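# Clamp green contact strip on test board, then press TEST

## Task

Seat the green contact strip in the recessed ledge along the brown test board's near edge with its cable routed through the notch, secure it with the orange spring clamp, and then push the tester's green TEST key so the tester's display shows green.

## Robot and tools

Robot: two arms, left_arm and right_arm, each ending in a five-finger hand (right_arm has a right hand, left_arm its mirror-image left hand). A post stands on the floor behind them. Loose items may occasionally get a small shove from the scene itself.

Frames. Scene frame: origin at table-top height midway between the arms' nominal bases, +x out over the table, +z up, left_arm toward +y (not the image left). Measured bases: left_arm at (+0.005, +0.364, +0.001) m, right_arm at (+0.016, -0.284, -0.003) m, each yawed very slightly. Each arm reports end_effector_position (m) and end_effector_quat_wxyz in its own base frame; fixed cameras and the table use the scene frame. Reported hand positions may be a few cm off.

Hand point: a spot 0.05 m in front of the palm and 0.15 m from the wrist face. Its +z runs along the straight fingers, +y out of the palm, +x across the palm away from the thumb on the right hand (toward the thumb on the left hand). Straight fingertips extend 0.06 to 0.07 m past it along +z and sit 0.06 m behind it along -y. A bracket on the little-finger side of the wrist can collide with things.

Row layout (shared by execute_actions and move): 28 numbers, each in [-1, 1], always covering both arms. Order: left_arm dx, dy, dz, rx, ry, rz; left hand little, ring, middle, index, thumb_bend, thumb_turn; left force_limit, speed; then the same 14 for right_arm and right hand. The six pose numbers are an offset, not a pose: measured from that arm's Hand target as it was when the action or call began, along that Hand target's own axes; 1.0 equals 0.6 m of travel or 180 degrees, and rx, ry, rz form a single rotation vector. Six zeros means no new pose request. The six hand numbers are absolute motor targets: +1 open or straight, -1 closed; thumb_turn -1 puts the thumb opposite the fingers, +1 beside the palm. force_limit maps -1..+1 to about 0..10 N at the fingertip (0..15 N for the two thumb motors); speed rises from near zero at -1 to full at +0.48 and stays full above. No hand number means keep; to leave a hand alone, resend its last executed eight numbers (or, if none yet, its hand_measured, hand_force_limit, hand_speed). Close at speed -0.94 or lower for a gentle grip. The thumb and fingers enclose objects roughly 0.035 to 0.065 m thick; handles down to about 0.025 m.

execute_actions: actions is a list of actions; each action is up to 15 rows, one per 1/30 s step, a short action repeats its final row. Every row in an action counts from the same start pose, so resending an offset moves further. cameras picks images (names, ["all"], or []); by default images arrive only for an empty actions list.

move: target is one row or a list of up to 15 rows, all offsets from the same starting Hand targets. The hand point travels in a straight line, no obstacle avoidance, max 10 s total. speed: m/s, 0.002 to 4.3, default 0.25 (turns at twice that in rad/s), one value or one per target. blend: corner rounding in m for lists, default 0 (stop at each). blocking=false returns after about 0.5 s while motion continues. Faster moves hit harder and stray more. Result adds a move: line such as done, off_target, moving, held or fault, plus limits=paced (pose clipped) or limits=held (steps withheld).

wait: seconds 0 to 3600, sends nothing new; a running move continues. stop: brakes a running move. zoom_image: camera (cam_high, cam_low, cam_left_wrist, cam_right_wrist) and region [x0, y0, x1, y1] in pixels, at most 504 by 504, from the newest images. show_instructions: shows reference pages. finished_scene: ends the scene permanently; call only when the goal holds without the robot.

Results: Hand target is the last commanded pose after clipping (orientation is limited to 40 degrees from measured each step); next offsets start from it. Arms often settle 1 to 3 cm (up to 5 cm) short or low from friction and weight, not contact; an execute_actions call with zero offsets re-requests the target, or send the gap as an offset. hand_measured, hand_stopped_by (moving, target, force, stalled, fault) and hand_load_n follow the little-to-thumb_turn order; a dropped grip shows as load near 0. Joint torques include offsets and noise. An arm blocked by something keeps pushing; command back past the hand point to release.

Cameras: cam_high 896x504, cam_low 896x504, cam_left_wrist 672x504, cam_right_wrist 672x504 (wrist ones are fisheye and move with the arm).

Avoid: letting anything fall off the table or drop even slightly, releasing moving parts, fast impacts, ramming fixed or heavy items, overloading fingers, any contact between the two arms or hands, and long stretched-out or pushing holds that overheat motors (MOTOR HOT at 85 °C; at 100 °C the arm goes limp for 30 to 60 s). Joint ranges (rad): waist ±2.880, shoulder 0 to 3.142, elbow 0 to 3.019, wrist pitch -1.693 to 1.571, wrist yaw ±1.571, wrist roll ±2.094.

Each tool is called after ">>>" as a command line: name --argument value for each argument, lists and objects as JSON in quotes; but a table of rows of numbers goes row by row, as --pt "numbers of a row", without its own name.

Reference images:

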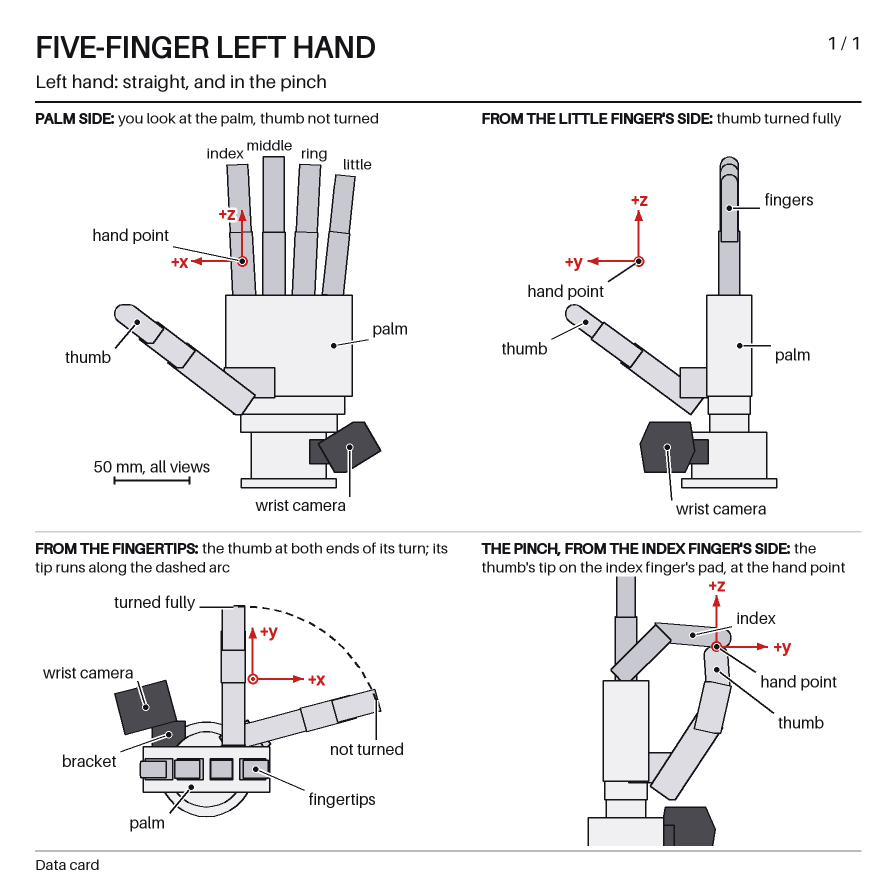

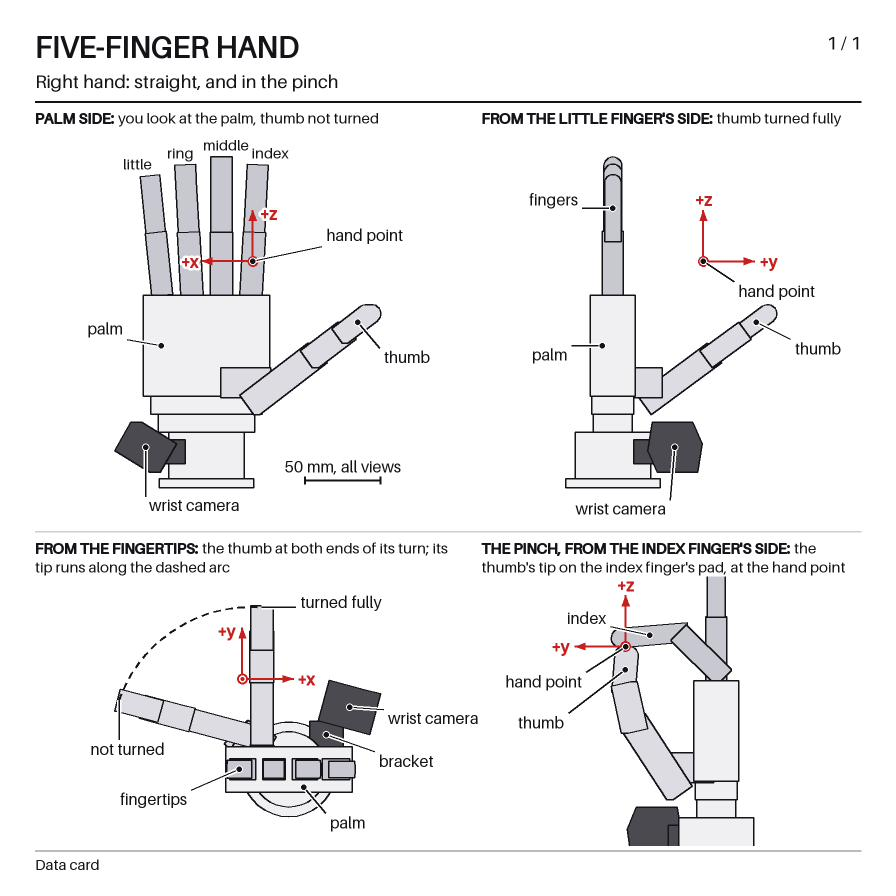

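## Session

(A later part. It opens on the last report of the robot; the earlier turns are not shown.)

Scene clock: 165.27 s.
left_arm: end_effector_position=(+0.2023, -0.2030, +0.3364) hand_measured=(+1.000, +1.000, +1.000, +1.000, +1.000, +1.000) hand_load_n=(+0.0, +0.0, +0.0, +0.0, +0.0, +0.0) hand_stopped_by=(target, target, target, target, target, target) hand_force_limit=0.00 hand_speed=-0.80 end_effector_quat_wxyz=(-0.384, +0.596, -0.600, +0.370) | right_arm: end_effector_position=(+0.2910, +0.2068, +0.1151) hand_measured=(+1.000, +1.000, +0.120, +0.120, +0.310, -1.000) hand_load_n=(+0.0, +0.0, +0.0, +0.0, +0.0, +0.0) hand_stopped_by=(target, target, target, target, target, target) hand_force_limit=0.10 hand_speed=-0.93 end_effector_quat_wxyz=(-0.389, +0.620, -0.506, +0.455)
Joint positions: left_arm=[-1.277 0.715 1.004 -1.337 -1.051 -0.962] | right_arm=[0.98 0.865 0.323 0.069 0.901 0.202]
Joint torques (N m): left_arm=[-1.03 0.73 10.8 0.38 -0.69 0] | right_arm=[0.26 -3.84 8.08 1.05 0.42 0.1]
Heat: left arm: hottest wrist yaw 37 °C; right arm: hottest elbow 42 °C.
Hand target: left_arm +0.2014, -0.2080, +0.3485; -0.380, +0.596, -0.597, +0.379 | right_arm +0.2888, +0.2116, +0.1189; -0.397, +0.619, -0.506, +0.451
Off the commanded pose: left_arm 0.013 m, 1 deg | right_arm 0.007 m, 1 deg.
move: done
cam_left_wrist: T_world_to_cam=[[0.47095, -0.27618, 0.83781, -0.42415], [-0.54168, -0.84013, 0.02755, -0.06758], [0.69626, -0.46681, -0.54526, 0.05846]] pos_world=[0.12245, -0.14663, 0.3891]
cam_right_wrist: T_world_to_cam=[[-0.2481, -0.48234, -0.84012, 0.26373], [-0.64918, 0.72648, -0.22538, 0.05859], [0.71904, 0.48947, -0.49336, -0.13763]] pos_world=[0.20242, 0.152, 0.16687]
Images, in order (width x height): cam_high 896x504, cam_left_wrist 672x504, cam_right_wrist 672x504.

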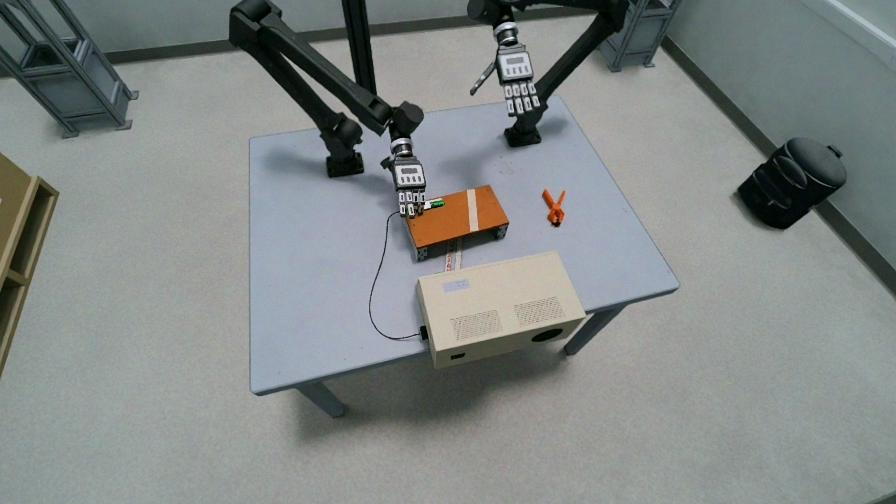

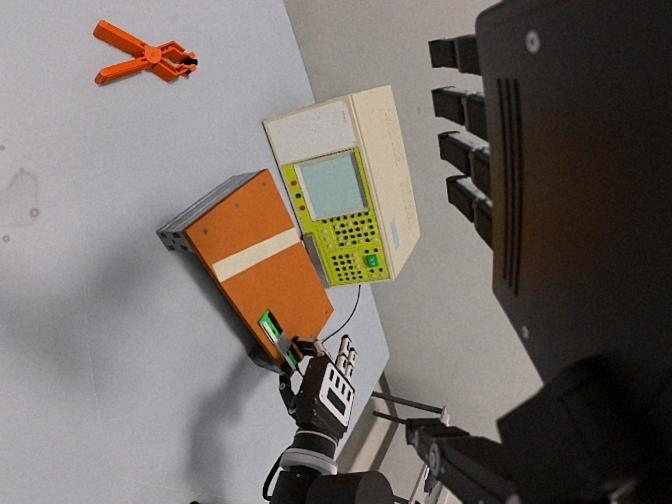

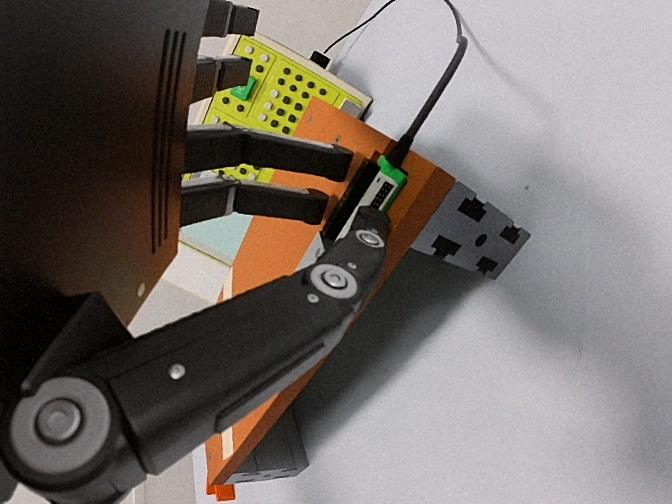

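>>> move --pt "0 0 0 0 0 0 1 1 1 1 1 1 0 -0.8 0 0 0 0 0 0 1 1 0.4 0.4 0.36 -1 0.1 -0.8" --pt "0 0 0 0 0 0 1 1 1 1 1 1 0 -0.8 0.0155 -0.0947 -0.0276 0 0 0 1 1 0.4 0.4 0.36 -1 0.1 -0.8" --speed 0.08 --cameras '["all"]'

>>> zoom_image --camera "cam_right_wrist" --region '[280, 100, 560, 360]'

>>> zoom_image --camera "cam_left_wrist" --region '[240, 300, 330, 390]'

>>> zoom_image --camera "cam_high" --region '[398, 180, 458, 230]'

Scene clock: 167.67 s.
left_arm: end_effector_position=(+0.2023, -0.2030, +0.3364) hand_measured=(+1.000, +1.000, +1.000, +1.000, +1.000, +1.000) hand_load_n=(+0.0, +0.0, +0.0, +0.0, +0.0, -0.5) hand_stopped_by=(target, target, target, target, target, target) hand_force_limit=0.00 hand_speed=-0.80 end_effector_quat_wxyz=(-0.384, +0.596, -0.600, +0.370) | right_arm: end_effector_position=(+0.2845, +0.1971, +0.1530) hand_measured=(+1.000, +1.000, +0.400, +0.400, +0.360, -1.000) hand_load_n=(+0.0, +0.0, +0.0, +0.0, +0.0, +0.0) hand_stopped_by=(target, target, target, target, target, target) hand_force_limit=0.10 hand_speed=-0.80 end_effector_quat_wxyz=(-0.374, +0.632, -0.503, +0.457)
Joint positions: left_arm=[-1.277 0.715 1.004 -1.337 -1.051 -0.962] | right_arm=[0.98 0.743 0.406 -0.175 0.901 0.202]
Joint torques (N m): left_arm=[-1.03 0.73 10.8 0.38 -0.68 0] | right_arm=[0.21 -3.02 11.74 1.03 0.44 0.1]
Heat: left arm: hottest wrist yaw 37 °C; right arm: hottest elbow 42 °C.
Hand target: left_arm +0.2014, -0.2080, +0.3485; -0.380, +0.596, -0.597, +0.379 | right_arm +0.2889, +0.2117, +0.1788; -0.397, +0.619, -0.506, +0.451
Off the commanded pose: left_arm 0.013 m, 1 deg | right_arm 0.030 m, 3 deg.
move: off_target (right_arm)
cam_left_wrist: T_world_to_cam=[[0.47095, -0.27618, 0.83781, -0.42415], [-0.54168, -0.84013, 0.02755, -0.06758], [0.69626, -0.46681, -0.54526, 0.05846]] pos_world=[0.12245, -0.14663, 0.3891]
cam_right_wrist: T_world_to_cam=[[-0.26608, -0.50911, -0.81854, 0.29639], [-0.65415, 0.71906, -0.23459, 0.07422], [0.70802, 0.47303, -0.52436, -0.09837]] pos_world=[0.19706, 0.14406, 0.20844]

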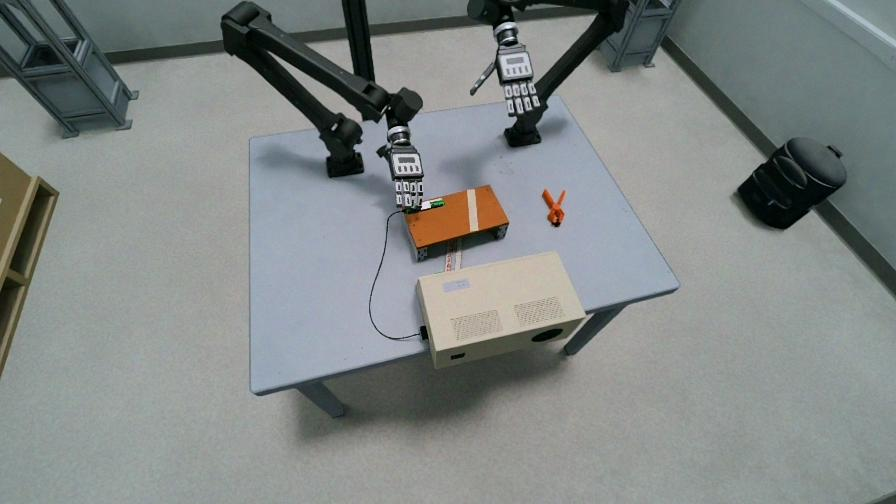

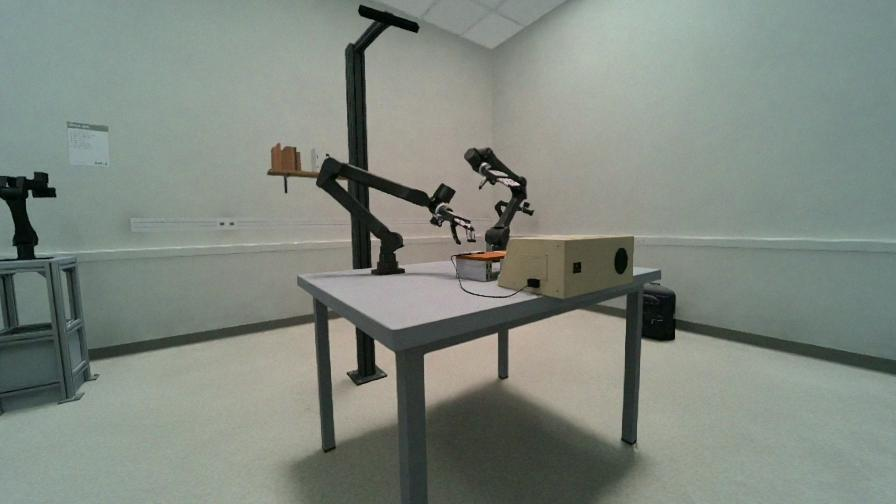

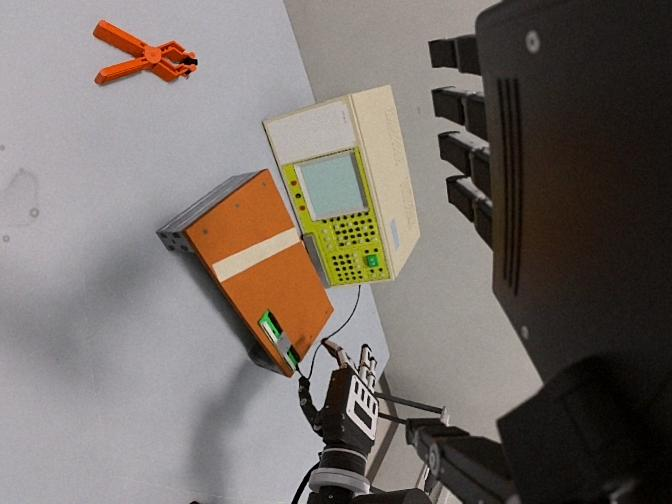

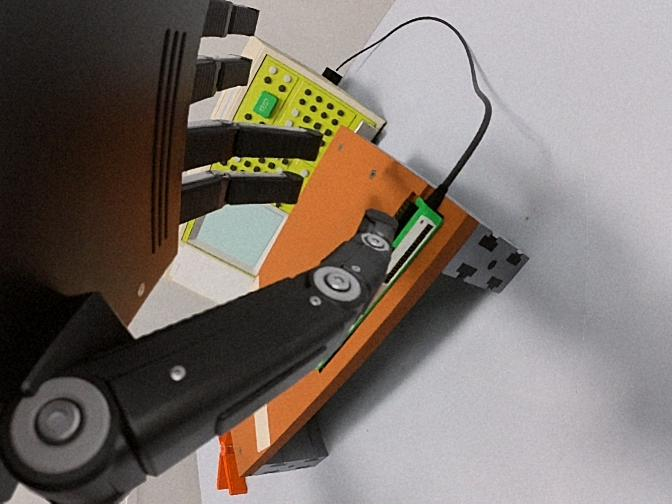

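Scaled by 1.800 from the camera's image (finer frame: 960x720).

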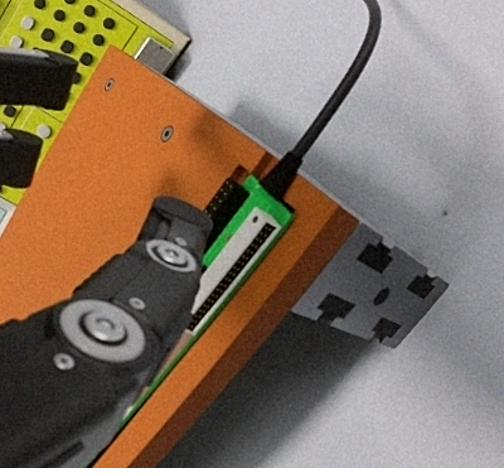

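Scaled by 5.600 from the camera's image (finer frame: 960x720).

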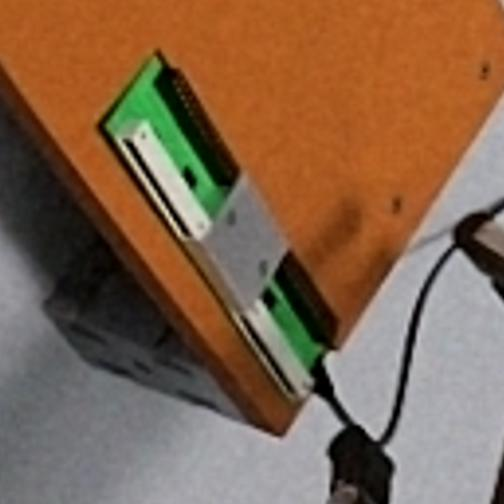

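Scaled by 8.400 from the camera's image (finer frame: 1280x720).

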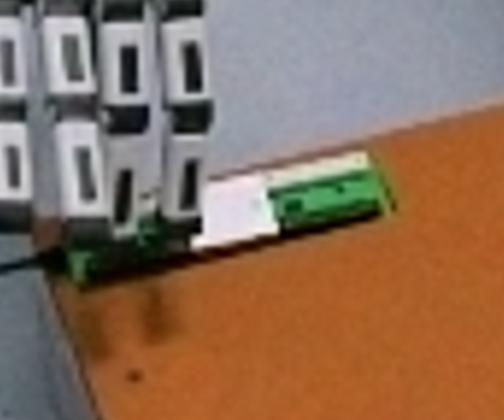

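>>> move --target '[-0.535,0.1342,0.1007,-0.0546,0.0966,0.0551,1,1,1,1,1,1,0,-0.8,0,0,0,0,0,0,1,1,0.4,0.4,0.36,-1,0.1,-0.8]' --speed 0.2 --cameras '["all"]'

Scene clock: 172.07 s.
left_arm: end_effector_position=(+0.2173, +0.1014, +0.2301) hand_measured=(+1.000, +1.000, +1.000, +1.000, +1.000, +1.000) hand_load_n=(+0.0, +0.0, +0.0, +0.0, +0.0, +0.0) hand_stopped_by=(target, target, target, target, target, target) hand_force_limit=0.00 hand_speed=-0.80 end_effector_quat_wxyz=(+0.243, -0.517, +0.724, -0.386) | right_arm: end_effector_position=(+0.2845, +0.1971, +0.1530) hand_measured=(+1.000, +1.000, +0.400, +0.400, +0.360, -1.000) hand_load_n=(+0.0, +0.0, +0.0, +0.0, +0.0, +0.0) hand_stopped_by=(target, target, target, target, target, target) hand_force_limit=0.10 hand_speed=-0.80 end_effector_quat_wxyz=(-0.374, +0.632, -0.503, +0.457)
Joint positions: left_arm=[1.001 0.823 0.844 -1.346 0.926 1.209] | right_arm=[0.98 0.743 0.406 -0.175 0.901 0.202]
Joint torques (N m): left_arm=[0.73 -0.85 12.37 0.06 0.77 0.13] | right_arm=[0.32 -2.9 11.74 0.99 0.45 0.1]
Heat: left arm: hottest wrist yaw 37 °C; right arm: hottest elbow 42 °C.
Hand target: left_arm +0.2219, +0.1131, +0.2503; +0.265, -0.509, +0.726, -0.379 | right_arm +0.2889, +0.2117, +0.1788; -0.397, +0.619, -0.506, +0.451
Off the commanded pose: left_arm 0.024 m, 3 deg | right_arm 0.030 m, 3 deg.
move: off_target (left_arm)
cam_left_wrist: T_world_to_cam=[[0.49465, -0.42542, 0.75785, -0.22968], [-0.78495, -0.593, 0.17945, 0.19212], [0.37306, -0.68364, -0.62726, 0.24327]] pos_world=[0.17366, 0.18252, 0.29219]
cam_right_wrist: T_world_to_cam=[[-0.26608, -0.50911, -0.81854, 0.29639], [-0.65415, 0.71906, -0.23459, 0.07422], [0.70802, 0.47303, -0.52436, -0.09837]] pos_world=[0.19706, 0.14406, 0.20844]

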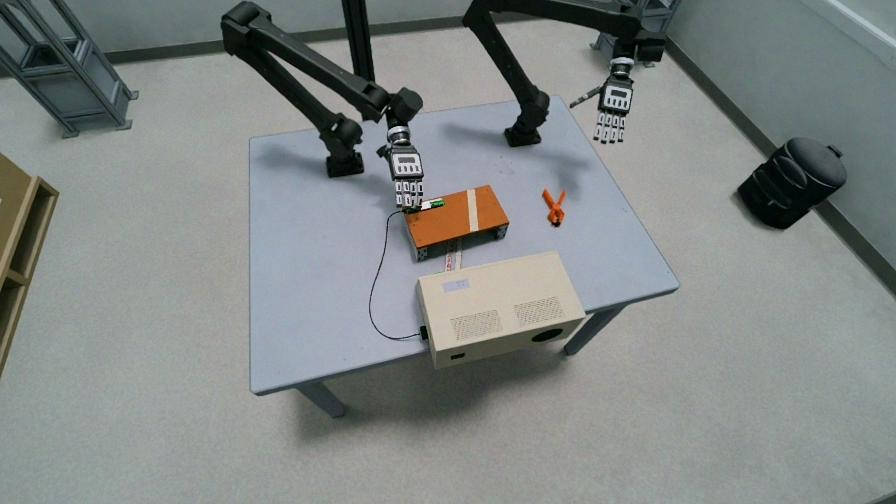

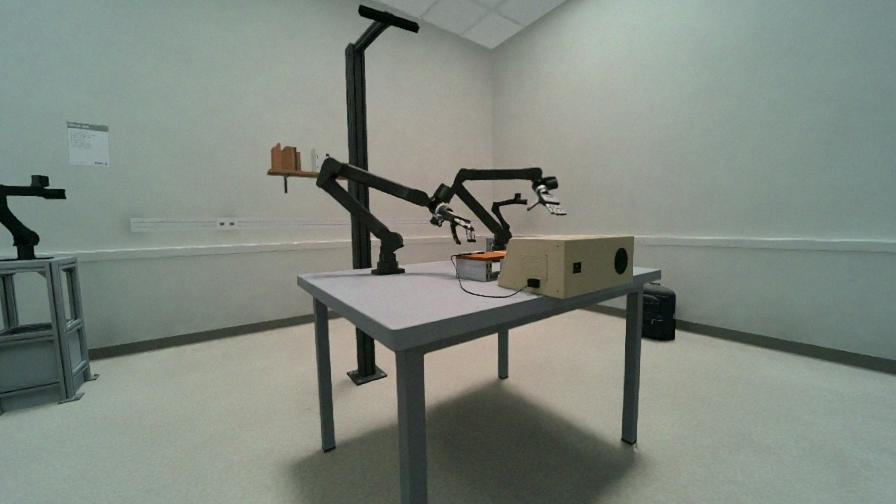

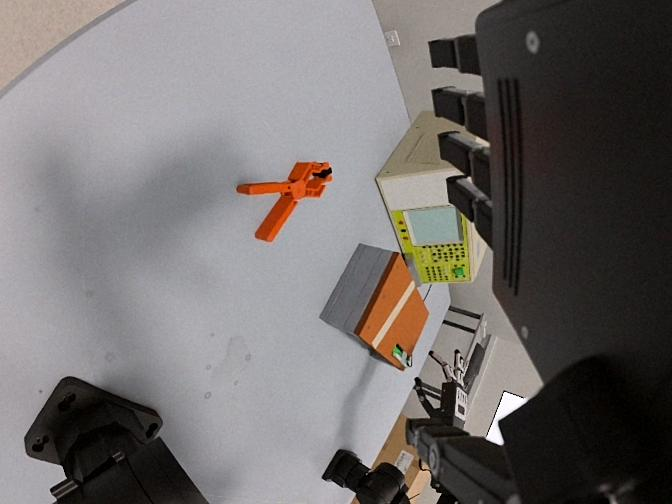

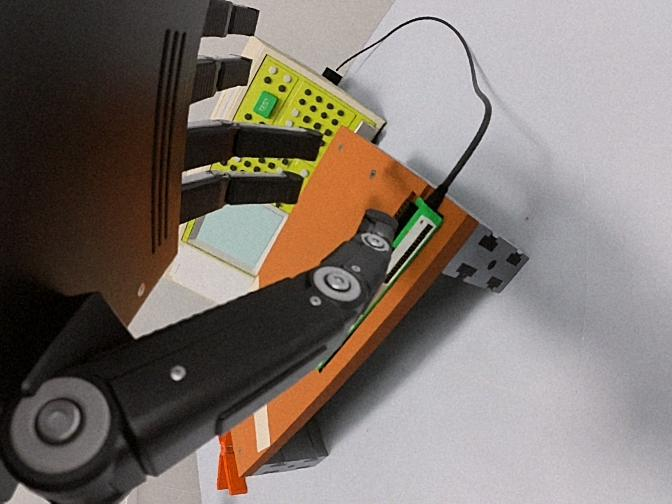

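>>> zoom_image --camera "cam_left_wrist" --region '[220, 140, 350, 260]'

>>> zoom_image --camera "cam_left_wrist" --region '[340, 310, 440, 390]'

>>> zoom_image --camera "cam_high" --region '[395, 180, 475, 230]'

Scaled by 3.877 from the camera's image (finer frame: 960x720).

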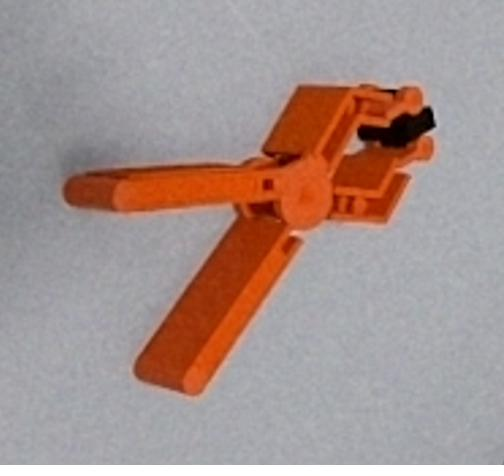

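Scaled by 5.040 from the camera's image (finer frame: 960x720).

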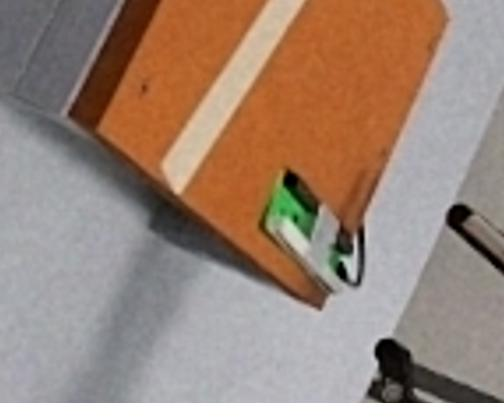

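Scaled by 6.300 from the camera's image (finer frame: 1280x720).

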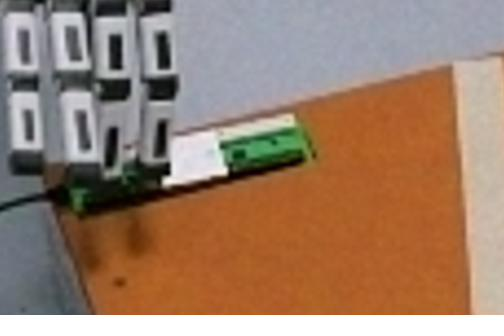

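>>> move --pt "-0.0655 -0.0942 -0.1857 0 0 0 1 1 1 1 1 1 0 -0.8 0.0155 -0.0947 -0.0276 0 0 0 1 1 0.4 0.4 0.36 -1 0.1 -0.6" --pt "-0.0655 -0.0942 -0.1857 0 0 0 1 1 1 1 1 1 0 -0.8 -0.2102 -0.1367 -0.0187 -0.0336 -0.1763 -0.062 1 1 0.44 0.44 0.84 -1 0.1 -0.6" --pt "-0.0655 -0.0942 -0.1857 0 0 0 1 1 1 1 1 1 0 -0.8 -0.7343 -0.0893 0.0043 -0.0672 -0.3526 -0.124 1 1 0.44 0.44 0.84 -1 0.1 -0.6" --speed 0.15 --cameras '["all"]'

Scene clock: 183.23 s.
left_arm: end_effector_position=(+0.1831, +0.1660, +0.3428) hand_measured=(+1.000, +1.000, +1.000, +1.000, +1.000, +1.000) hand_load_n=(+0.0, +0.0, +0.0, +0.0, +0.0, -0.5) hand_stopped_by=(target, target, target, target, target, target) hand_force_limit=0.00 hand_speed=-0.80 end_effector_quat_wxyz=(+0.297, -0.545, +0.712, -0.329) | right_arm: end_effector_position=(+0.2694, +0.6372, +0.1329) hand_measured=(+1.000, +1.000, +0.440, +0.440, +0.840, -1.000) hand_load_n=(+0.0, +0.0, +0.0, +0.0, +0.0, +0.0) hand_stopped_by=(target, target, target, target, target, target) hand_force_limit=0.10 hand_speed=-0.60 end_effector_quat_wxyz=(-0.428, +0.887, -0.159, +0.066)
Joint positions: left_arm=[1.24 0.917 1.211 -1.675 0.904 1.411] | right_arm=[1.103 1.783 1.41 -0.307 -0.106 -0.062]
Joint torques (N m): left_arm=[0.62 -2.37 11.33 -0.01 0.49 0] | right_arm=[0.03 -16.67 11.77 1.17 -0.03 -0.18]
Heat: left arm: hottest elbow 37 °C; right arm: hottest elbow 43 °C.
Hand target: left_arm +0.1801, +0.1702, +0.3603; +0.264, -0.509, +0.726, -0.379 | right_arm +0.2705, +0.6547, +0.1601; -0.448, +0.879, -0.143, +0.073
Off the commanded pose: left_arm 0.018 m, 8 deg | right_arm 0.032 m, 3 deg.
joint sent to its limit (left arm) — joint 4 (wrist pitch), lower limit. The joint targets are off in orientation, not in position.
move: off_target (left_arm, right_arm); target 2's new numbers were sent with right_arm's hand 0.036 m and 3 deg from that target
cam_left_wrist: T_world_to_cam=[[0.54694, -0.44479, 0.70923, -0.26039], [-0.70518, -0.70136, 0.10396, 0.21259], [0.45119, -0.557, -0.69727, 0.35958]] pos_world=[0.13009, 0.23357, 0.4133]
cam_right_wrist: T_world_to_cam=[[0.07658, -0.66856, -0.7397, 0.49885], [-0.94795, -0.27878, 0.15383, 0.40643], [-0.30906, 0.68943, -0.65511, -0.15286]] pos_world=[0.29983, 0.55221, 0.20634]

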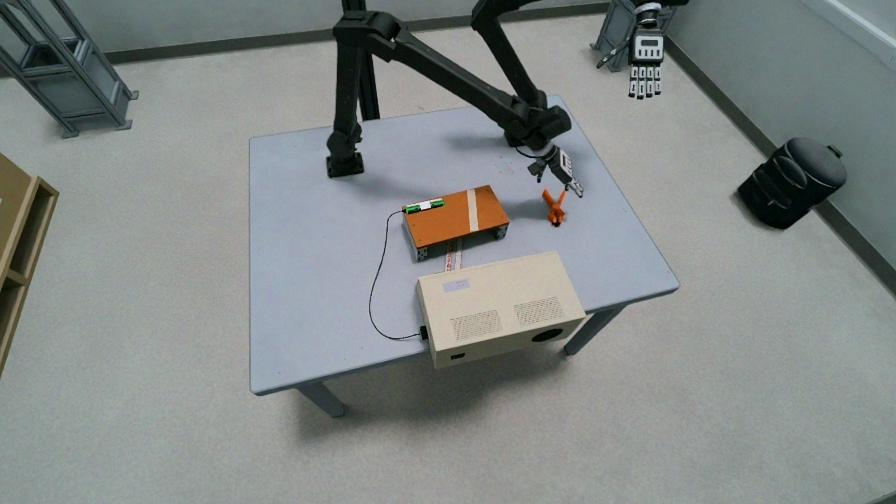

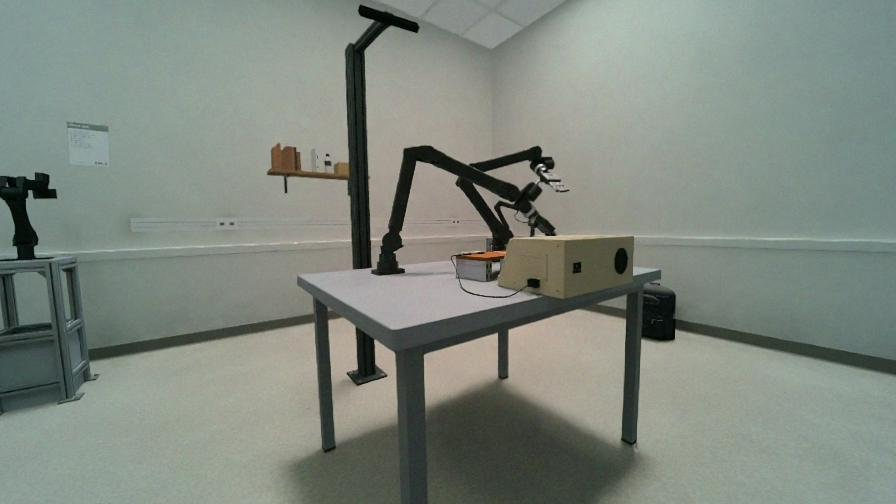

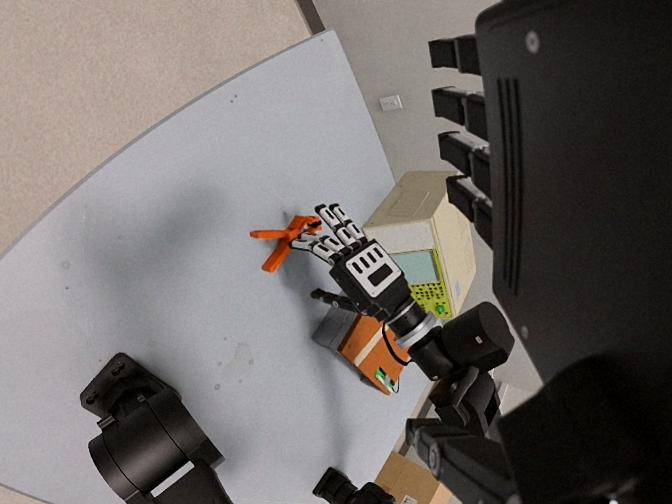

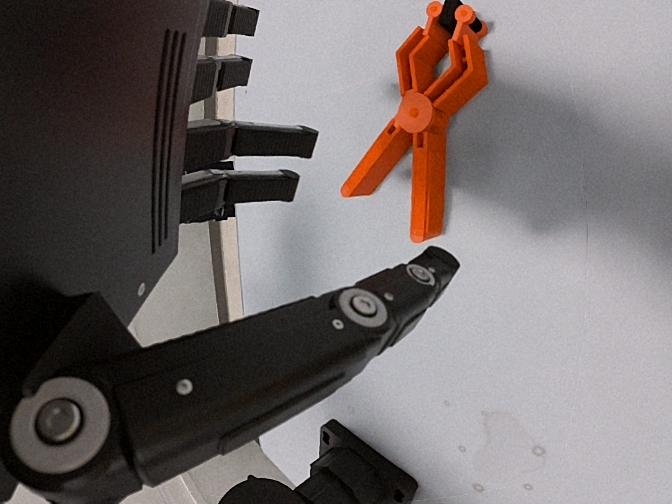

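>>> zoom_image --camera "cam_right_wrist" --region '[320, 0, 520, 250]'

Scaled by 2.016 from the camera's image (finer frame: 960x720).

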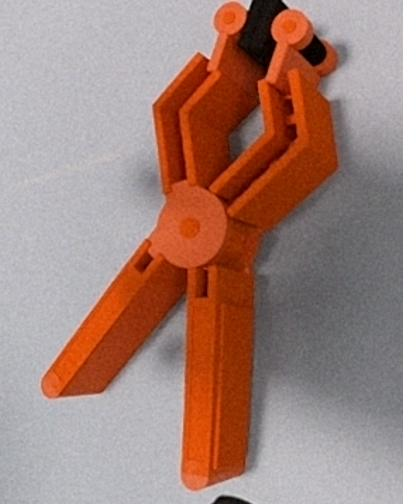

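>>> move --target '[0,0,0,0,0,0,1,1,1,1,1,1,0,-0.8,-0.0035,0.0183,0.0825,0,0,0,1,1,0.44,0.44,0.84,-1,0.1,-0.6]' --speed 0.08 --cameras '["cam_right_wrist","cam_left_wrist","cam_high"]'

>>> zoom_image --camera "cam_left_wrist" --region '[230, 180, 390, 300]'

Scene clock: 185.90 s.
left_arm: end_effector_position=(+0.1831, +0.1660, +0.3428) hand_measured=(+1.000, +1.000, +1.000, +1.000, +1.000, +1.000) hand_load_n=(+0.0, +0.0, +0.0, +0.0, +0.0, -0.5) hand_stopped_by=(target, target, target, target, target, target) hand_force_limit=0.00 hand_speed=-0.80 end_effector_quat_wxyz=(+0.297, -0.545, +0.712, -0.329) | right_arm: end_effector_position=(+0.2775, +0.6628, +0.0932) hand_measured=(+1.000, +1.000, +0.440, +0.440, +0.840, -1.000) hand_load_n=(+0.0, -0.5, +0.0, +0.0, +0.0, +0.0) hand_stopped_by=(target, target, target, target, target, target) hand_force_limit=0.10 hand_speed=-0.60 end_effector_quat_wxyz=(-0.419, +0.892, -0.158, +0.065)
Joint positions: left_arm=[1.24 0.917 1.211 -1.675 0.904 1.411] | right_arm=[1.11 1.893 1.469 -0.275 -0.102 -0.063]
Joint torques (N m): left_arm=[0.56 -2.37 11.32 0.01 0.5 0] | right_arm=[0.44 -17.85 11.75 2.1 0.11 -0.1]
Heat: left arm: hottest elbow 37 °C; right arm: hottest elbow 43 °C.
Hand target: left_arm +0.1801, +0.1702, +0.3603; +0.264, -0.509, +0.726, -0.379 | right_arm +0.2790, +0.6872, +0.1220; -0.448, +0.879, -0.143, +0.073
Off the commanded pose: left_arm 0.018 m, 8 deg | right_arm 0.038 m, 4 deg.
joint sent to its limit (left arm) — joint 4 (wrist pitch), lower limit. The joint targets are off in orientation, not in position.
move: off_target (right_arm)
cam_left_wrist: T_world_to_cam=[[0.54694, -0.44479, 0.70923, -0.26039], [-0.70518, -0.70136, 0.10396, 0.21259], [0.45119, -0.557, -0.69727, 0.35958]] pos_world=[0.13009, 0.23357, 0.4133]
cam_right_wrist: T_world_to_cam=[[0.07544, -0.68186, -0.72758, 0.49384], [-0.94593, -0.27978, 0.16412, 0.42654], [-0.31546, 0.67587, -0.6661, -0.18224]] pos_world=[0.30873, 0.57923, 0.16792]
Images, in order (width x height): cam_high 896x504, cam_left_wrist 672x504, cam_right_wrist 672x504.

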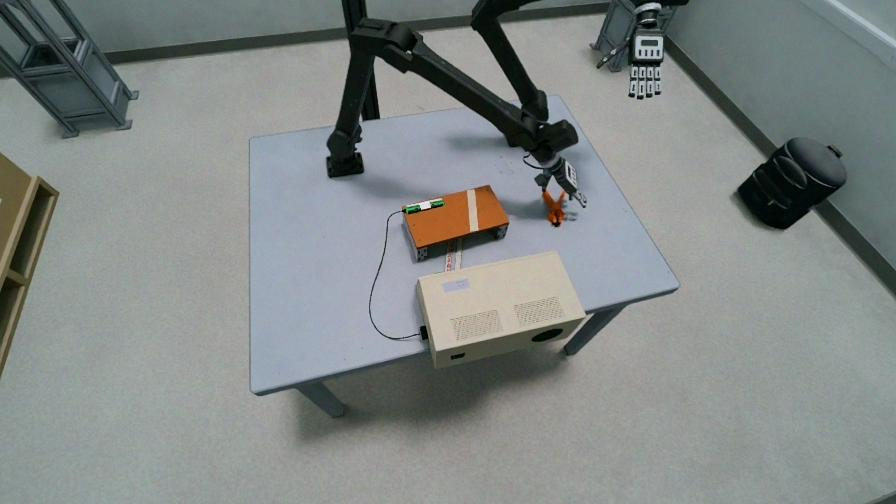

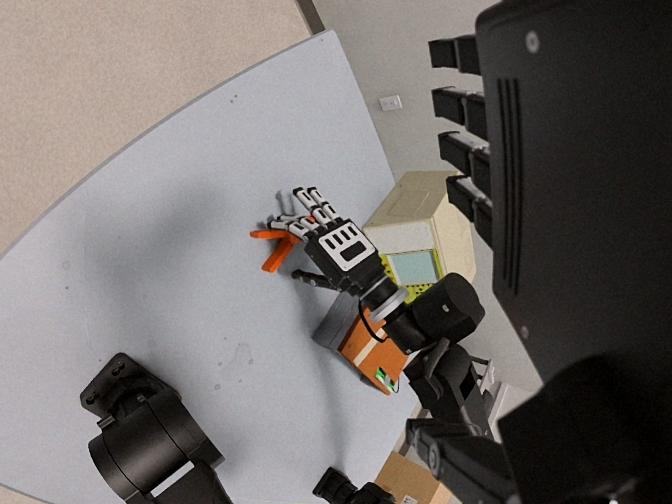

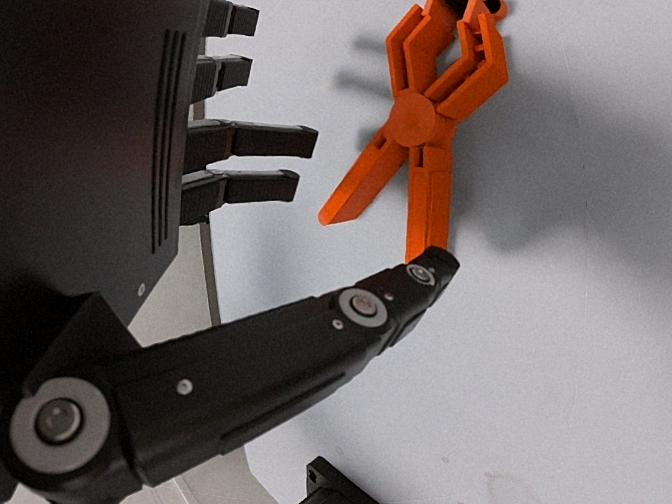

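Scaled by 3.150 from the camera's image (finer frame: 960x720).

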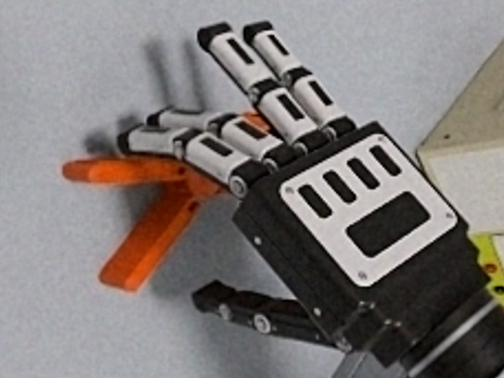

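>>> move --target '[0,0,0,0,0,0,1,1,1,1,1,1,0,-0.8,-0.009,0.0148,0.0182,0,0,0,1,1,0.44,0.44,0.84,-1,0.1,-0.6]' --speed 0.06 --cameras '["cam_right_wrist","cam_left_wrist"]'

>>> zoom_image --camera "cam_left_wrist" --region '[230, 180, 390, 300]'

Scene clock: 188.60 s.
left_arm: end_effector_position=(+0.1831, +0.1660, +0.3428) hand_measured=(+1.000, +1.000, +1.000, +1.000, +1.000, +1.000) hand_load_n=(+0.0, +0.0, +0.0, +0.0, +0.0, -0.5) hand_stopped_by=(target, target, target, target, target, target) hand_force_limit=0.00 hand_speed=-0.80 end_effector_quat_wxyz=(+0.297, -0.545, +0.712, -0.329) | right_arm: end_effector_position=(+0.2739, +0.6703, +0.0846) hand_measured=(+1.000, +1.000, +0.440, +0.440, +0.840, -1.000) hand_load_n=(+0.0, +0.0, +0.0, +0.0, +0.0, +0.0) hand_stopped_by=(target, target, target, target, target, target) hand_force_limit=0.10 hand_speed=-0.60 end_effector_quat_wxyz=(-0.423, +0.890, -0.154, +0.067)
Joint positions: left_arm=[1.24 0.917 1.211 -1.675 0.904 1.411] | right_arm=[1.121 1.912 1.469 -0.246 -0.094 -0.063]
Joint torques (N m): left_arm=[0.56 -2.37 11.33 -0.01 0.49 0] | right_arm=[0.21 -17.85 11.28 2.11 0.11 -0.04]
Heat: left arm: hottest elbow 37 °C; right arm: hottest elbow 44 °C.
Hand target: left_arm +0.1801, +0.1702, +0.3603; +0.264, -0.509, +0.726, -0.379 | right_arm +0.2751, +0.6924, +0.1086; -0.448, +0.879, -0.143, +0.073
Off the commanded pose: left_arm 0.018 m, 8 deg | right_arm 0.032 m, 3 deg.
joint sent to its limit (left arm) — joint 4 (wrist pitch), lower limit. The joint targets are off in orientation, not in position.
move: off_target (right_arm)
cam_left_wrist: T_world_to_cam=[[0.54694, -0.44479, 0.70923, -0.26039], [-0.70518, -0.70136, 0.10396, 0.21259], [0.45119, -0.557, -0.69727, 0.35958]] pos_world=[0.13009, 0.23357, 0.4133]
cam_right_wrist: T_world_to_cam=[[0.08543, -0.67636, -0.7316, 0.487], [-0.94572, -0.28612, 0.15409, 0.43164], [-0.31355, 0.67873, -0.66409, -0.19674]] pos_world=[0.30492, 0.58642, 0.15913]
Images, in order (width x height): cam_left_wrist 672x504, cam_right_wrist 672x504.

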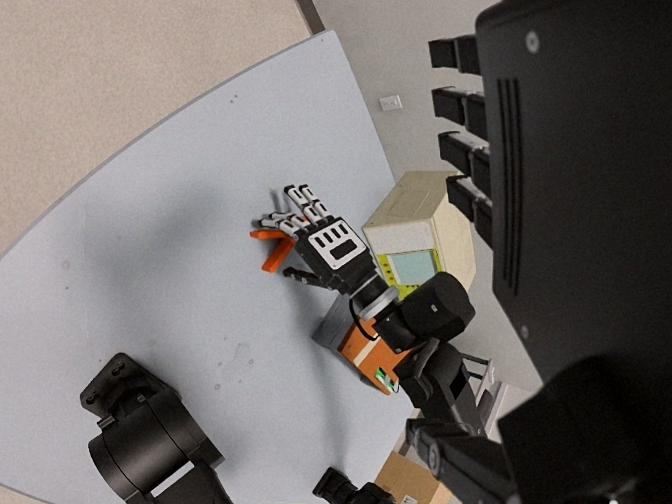

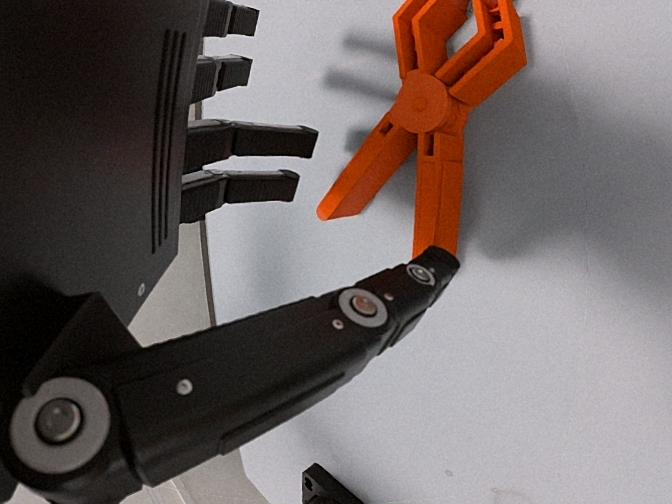

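Scaled by 3.150 from the camera's image (finer frame: 960x720).

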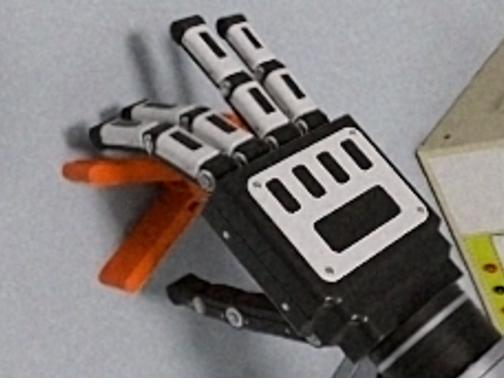

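>>> move --target '[0,0,0,0,0,0,1,1,1,1,1,1,0,-0.8,0.0012,0.0264,0.0134,0,0,0,1,1,0.44,0.44,0.84,-1,0.1,-0.6]' --speed 0.05 --cameras '["cam_right_wrist","cam_left_wrist"]'

>>> zoom_image --camera "cam_left_wrist" --region '[230, 180, 390, 300]'

Scene clock: 190.30 s.
left_arm: end_effector_position=(+0.1831, +0.1660, +0.3428) hand_measured=(+1.000, +1.000, +1.000, +1.000, +1.000, +1.000) hand_load_n=(+0.0, +0.0, +0.0, +0.0, +0.0, +0.0) hand_stopped_by=(target, target, target, target, target, target) hand_force_limit=0.00 hand_speed=-0.80 end_effector_quat_wxyz=(+0.297, -0.545, +0.712, -0.329) | right_arm: end_effector_position=(+0.2774, +0.6777, +0.0817) hand_measured=(+1.000, +1.000, +0.440, +0.440, +0.840, -1.000) hand_load_n=(+0.0, +0.0, +0.0, +0.0, +0.0, +0.5) hand_stopped_by=(target, target, target, target, target, target) hand_force_limit=0.10 hand_speed=-0.60 end_effector_quat_wxyz=(-0.435, +0.885, -0.152, +0.070)
Joint positions: left_arm=[1.24 0.917 1.211 -1.675 0.904 1.411] | right_arm=[1.121 1.926 1.469 -0.205 -0.094 -0.063]
Joint torques (N m): left_arm=[0.62 -2.37 11.33 -0.02 0.49 0] | right_arm=[0.09 -17.61 9.29 2.04 0.09 -0.06]
Heat: left arm: hottest elbow 37 °C; right arm: hottest elbow 44 °C.
Hand target: left_arm +0.1801, +0.1702, +0.3603; +0.264, -0.509, +0.726, -0.379 | right_arm +0.2749, +0.6895, +0.0909; -0.448, +0.879, -0.143, +0.073
Off the commanded pose: left_arm 0.018 m, 8 deg | right_arm 0.015 m, 2 deg.
joint sent to its limit (left arm) — joint 4 (wrist pitch), lower limit. The joint targets are off in orientation, not in position.
move: off_target (right_arm)
cam_left_wrist: T_world_to_cam=[[0.54694, -0.44479, 0.70923, -0.26039], [-0.70518, -0.70136, 0.10396, 0.21259], [0.45119, -0.557, -0.69727, 0.35958]] pos_world=[0.13009, 0.23357, 0.4133]
cam_right_wrist: T_world_to_cam=[[0.0943, -0.65808, -0.74702, 0.47595], [-0.94745, -0.28973, 0.13564, 0.44205], [-0.3057, 0.69497, -0.65082, -0.21699]] pos_world=[0.3076, 0.59209, 0.15436]
Images, in order (width x height): cam_left_wrist 672x504, cam_right_wrist 672x504.

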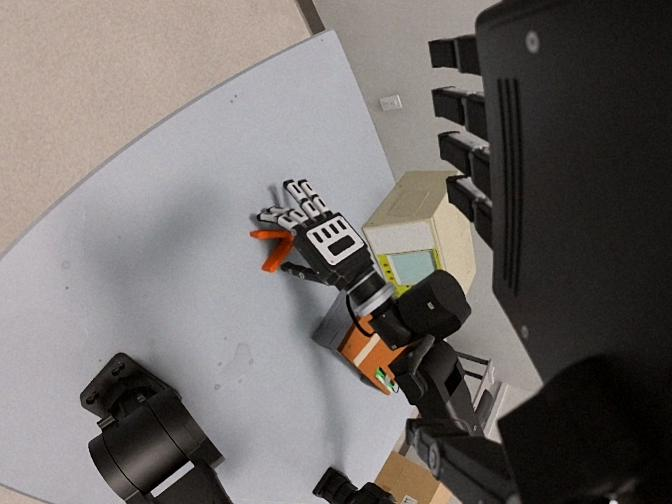

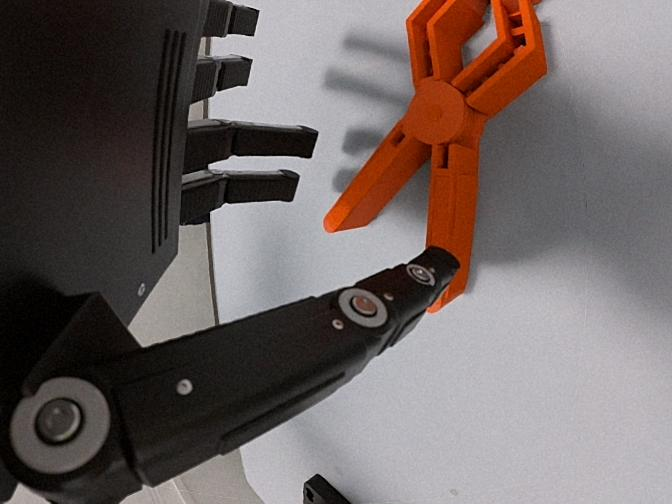

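Scaled by 3.150 from the camera's image (finer frame: 960x720).

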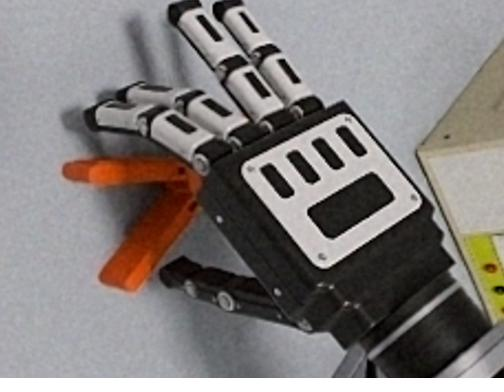

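>>> move --target '[0,0,0,0,0,0,1,1,1,1,1,1,0,-0.8,0.0045,0.0063,-0.0218,0,0,0,1,1,0.44,0.44,0.84,-1,0.1,-0.6]' --speed 0.05 --cameras '["cam_right_wrist"]'

Scene clock: 191.77 s.
left_arm: end_effector_position=(+0.1831, +0.1660, +0.3428) hand_measured=(+1.000, +1.000, +1.000, +1.000, +1.000, +1.000) hand_load_n=(+0.0, +0.0, +0.0, +0.0, +0.0, -0.5) hand_stopped_by=(target, target, target, target, target, target) hand_force_limit=0.00 hand_speed=-0.80 end_effector_quat_wxyz=(+0.297, -0.545, +0.712, -0.329) | right_arm: end_effector_position=(+0.2725, +0.6686, +0.0724) hand_measured=(+1.000, +1.000, +0.440, +0.440, +0.840, -1.000) hand_load_n=(+0.0, +0.0, +0.0, +0.0, +0.0, +0.0) hand_stopped_by=(target, target, target, target, target, target) hand_force_limit=0.10 hand_speed=-0.60 end_effector_quat_wxyz=(-0.428, +0.888, -0.153, +0.067)
Joint positions: left_arm=[1.24 0.917 1.211 -1.675 0.904 1.411] | right_arm=[1.121 1.919 1.439 -0.2 -0.097 -0.063]
Joint torques (N m): left_arm=[0.62 -2.37 11.33 -0.01 0.49 0] | right_arm=[-0.56 -19.49 8.61 2.07 -0.03 -0.07]
Heat: left arm: hottest elbow 37 °C; right arm: hottest elbow 44 °C.
Hand target: left_arm +0.1801, +0.1702, +0.3603; +0.264, -0.509, +0.726, -0.379 | right_arm +0.2733, +0.6765, +0.0956; -0.448, +0.879, -0.143, +0.073
Off the commanded pose: left_arm 0.018 m, 8 deg | right_arm 0.024 m, 3 deg.
joint sent to its limit (left arm) — joint 4 (wrist pitch), lower limit. The joint targets are off in orientation, not in position.
move: off_target (right_arm)
cam_right_wrist: T_world_to_cam=[[0.08881, -0.6691, -0.73785, 0.4717], [-0.94555, -0.28952, 0.14873, 0.43436], [-0.31313, 0.68446, -0.65837, -0.20855]] pos_world=[0.30351, 0.58411, 0.14614]

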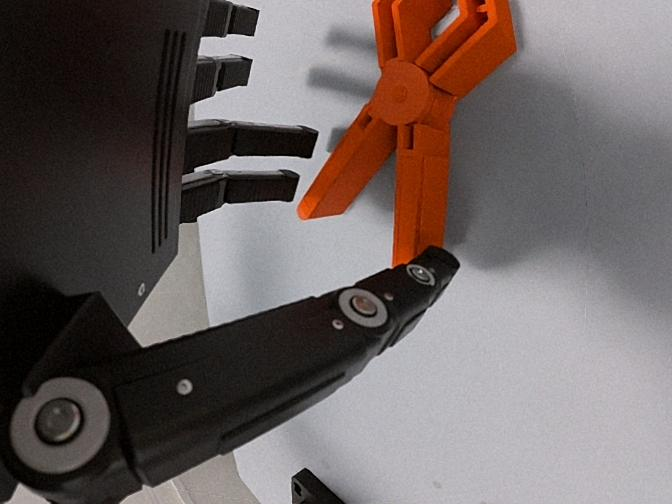

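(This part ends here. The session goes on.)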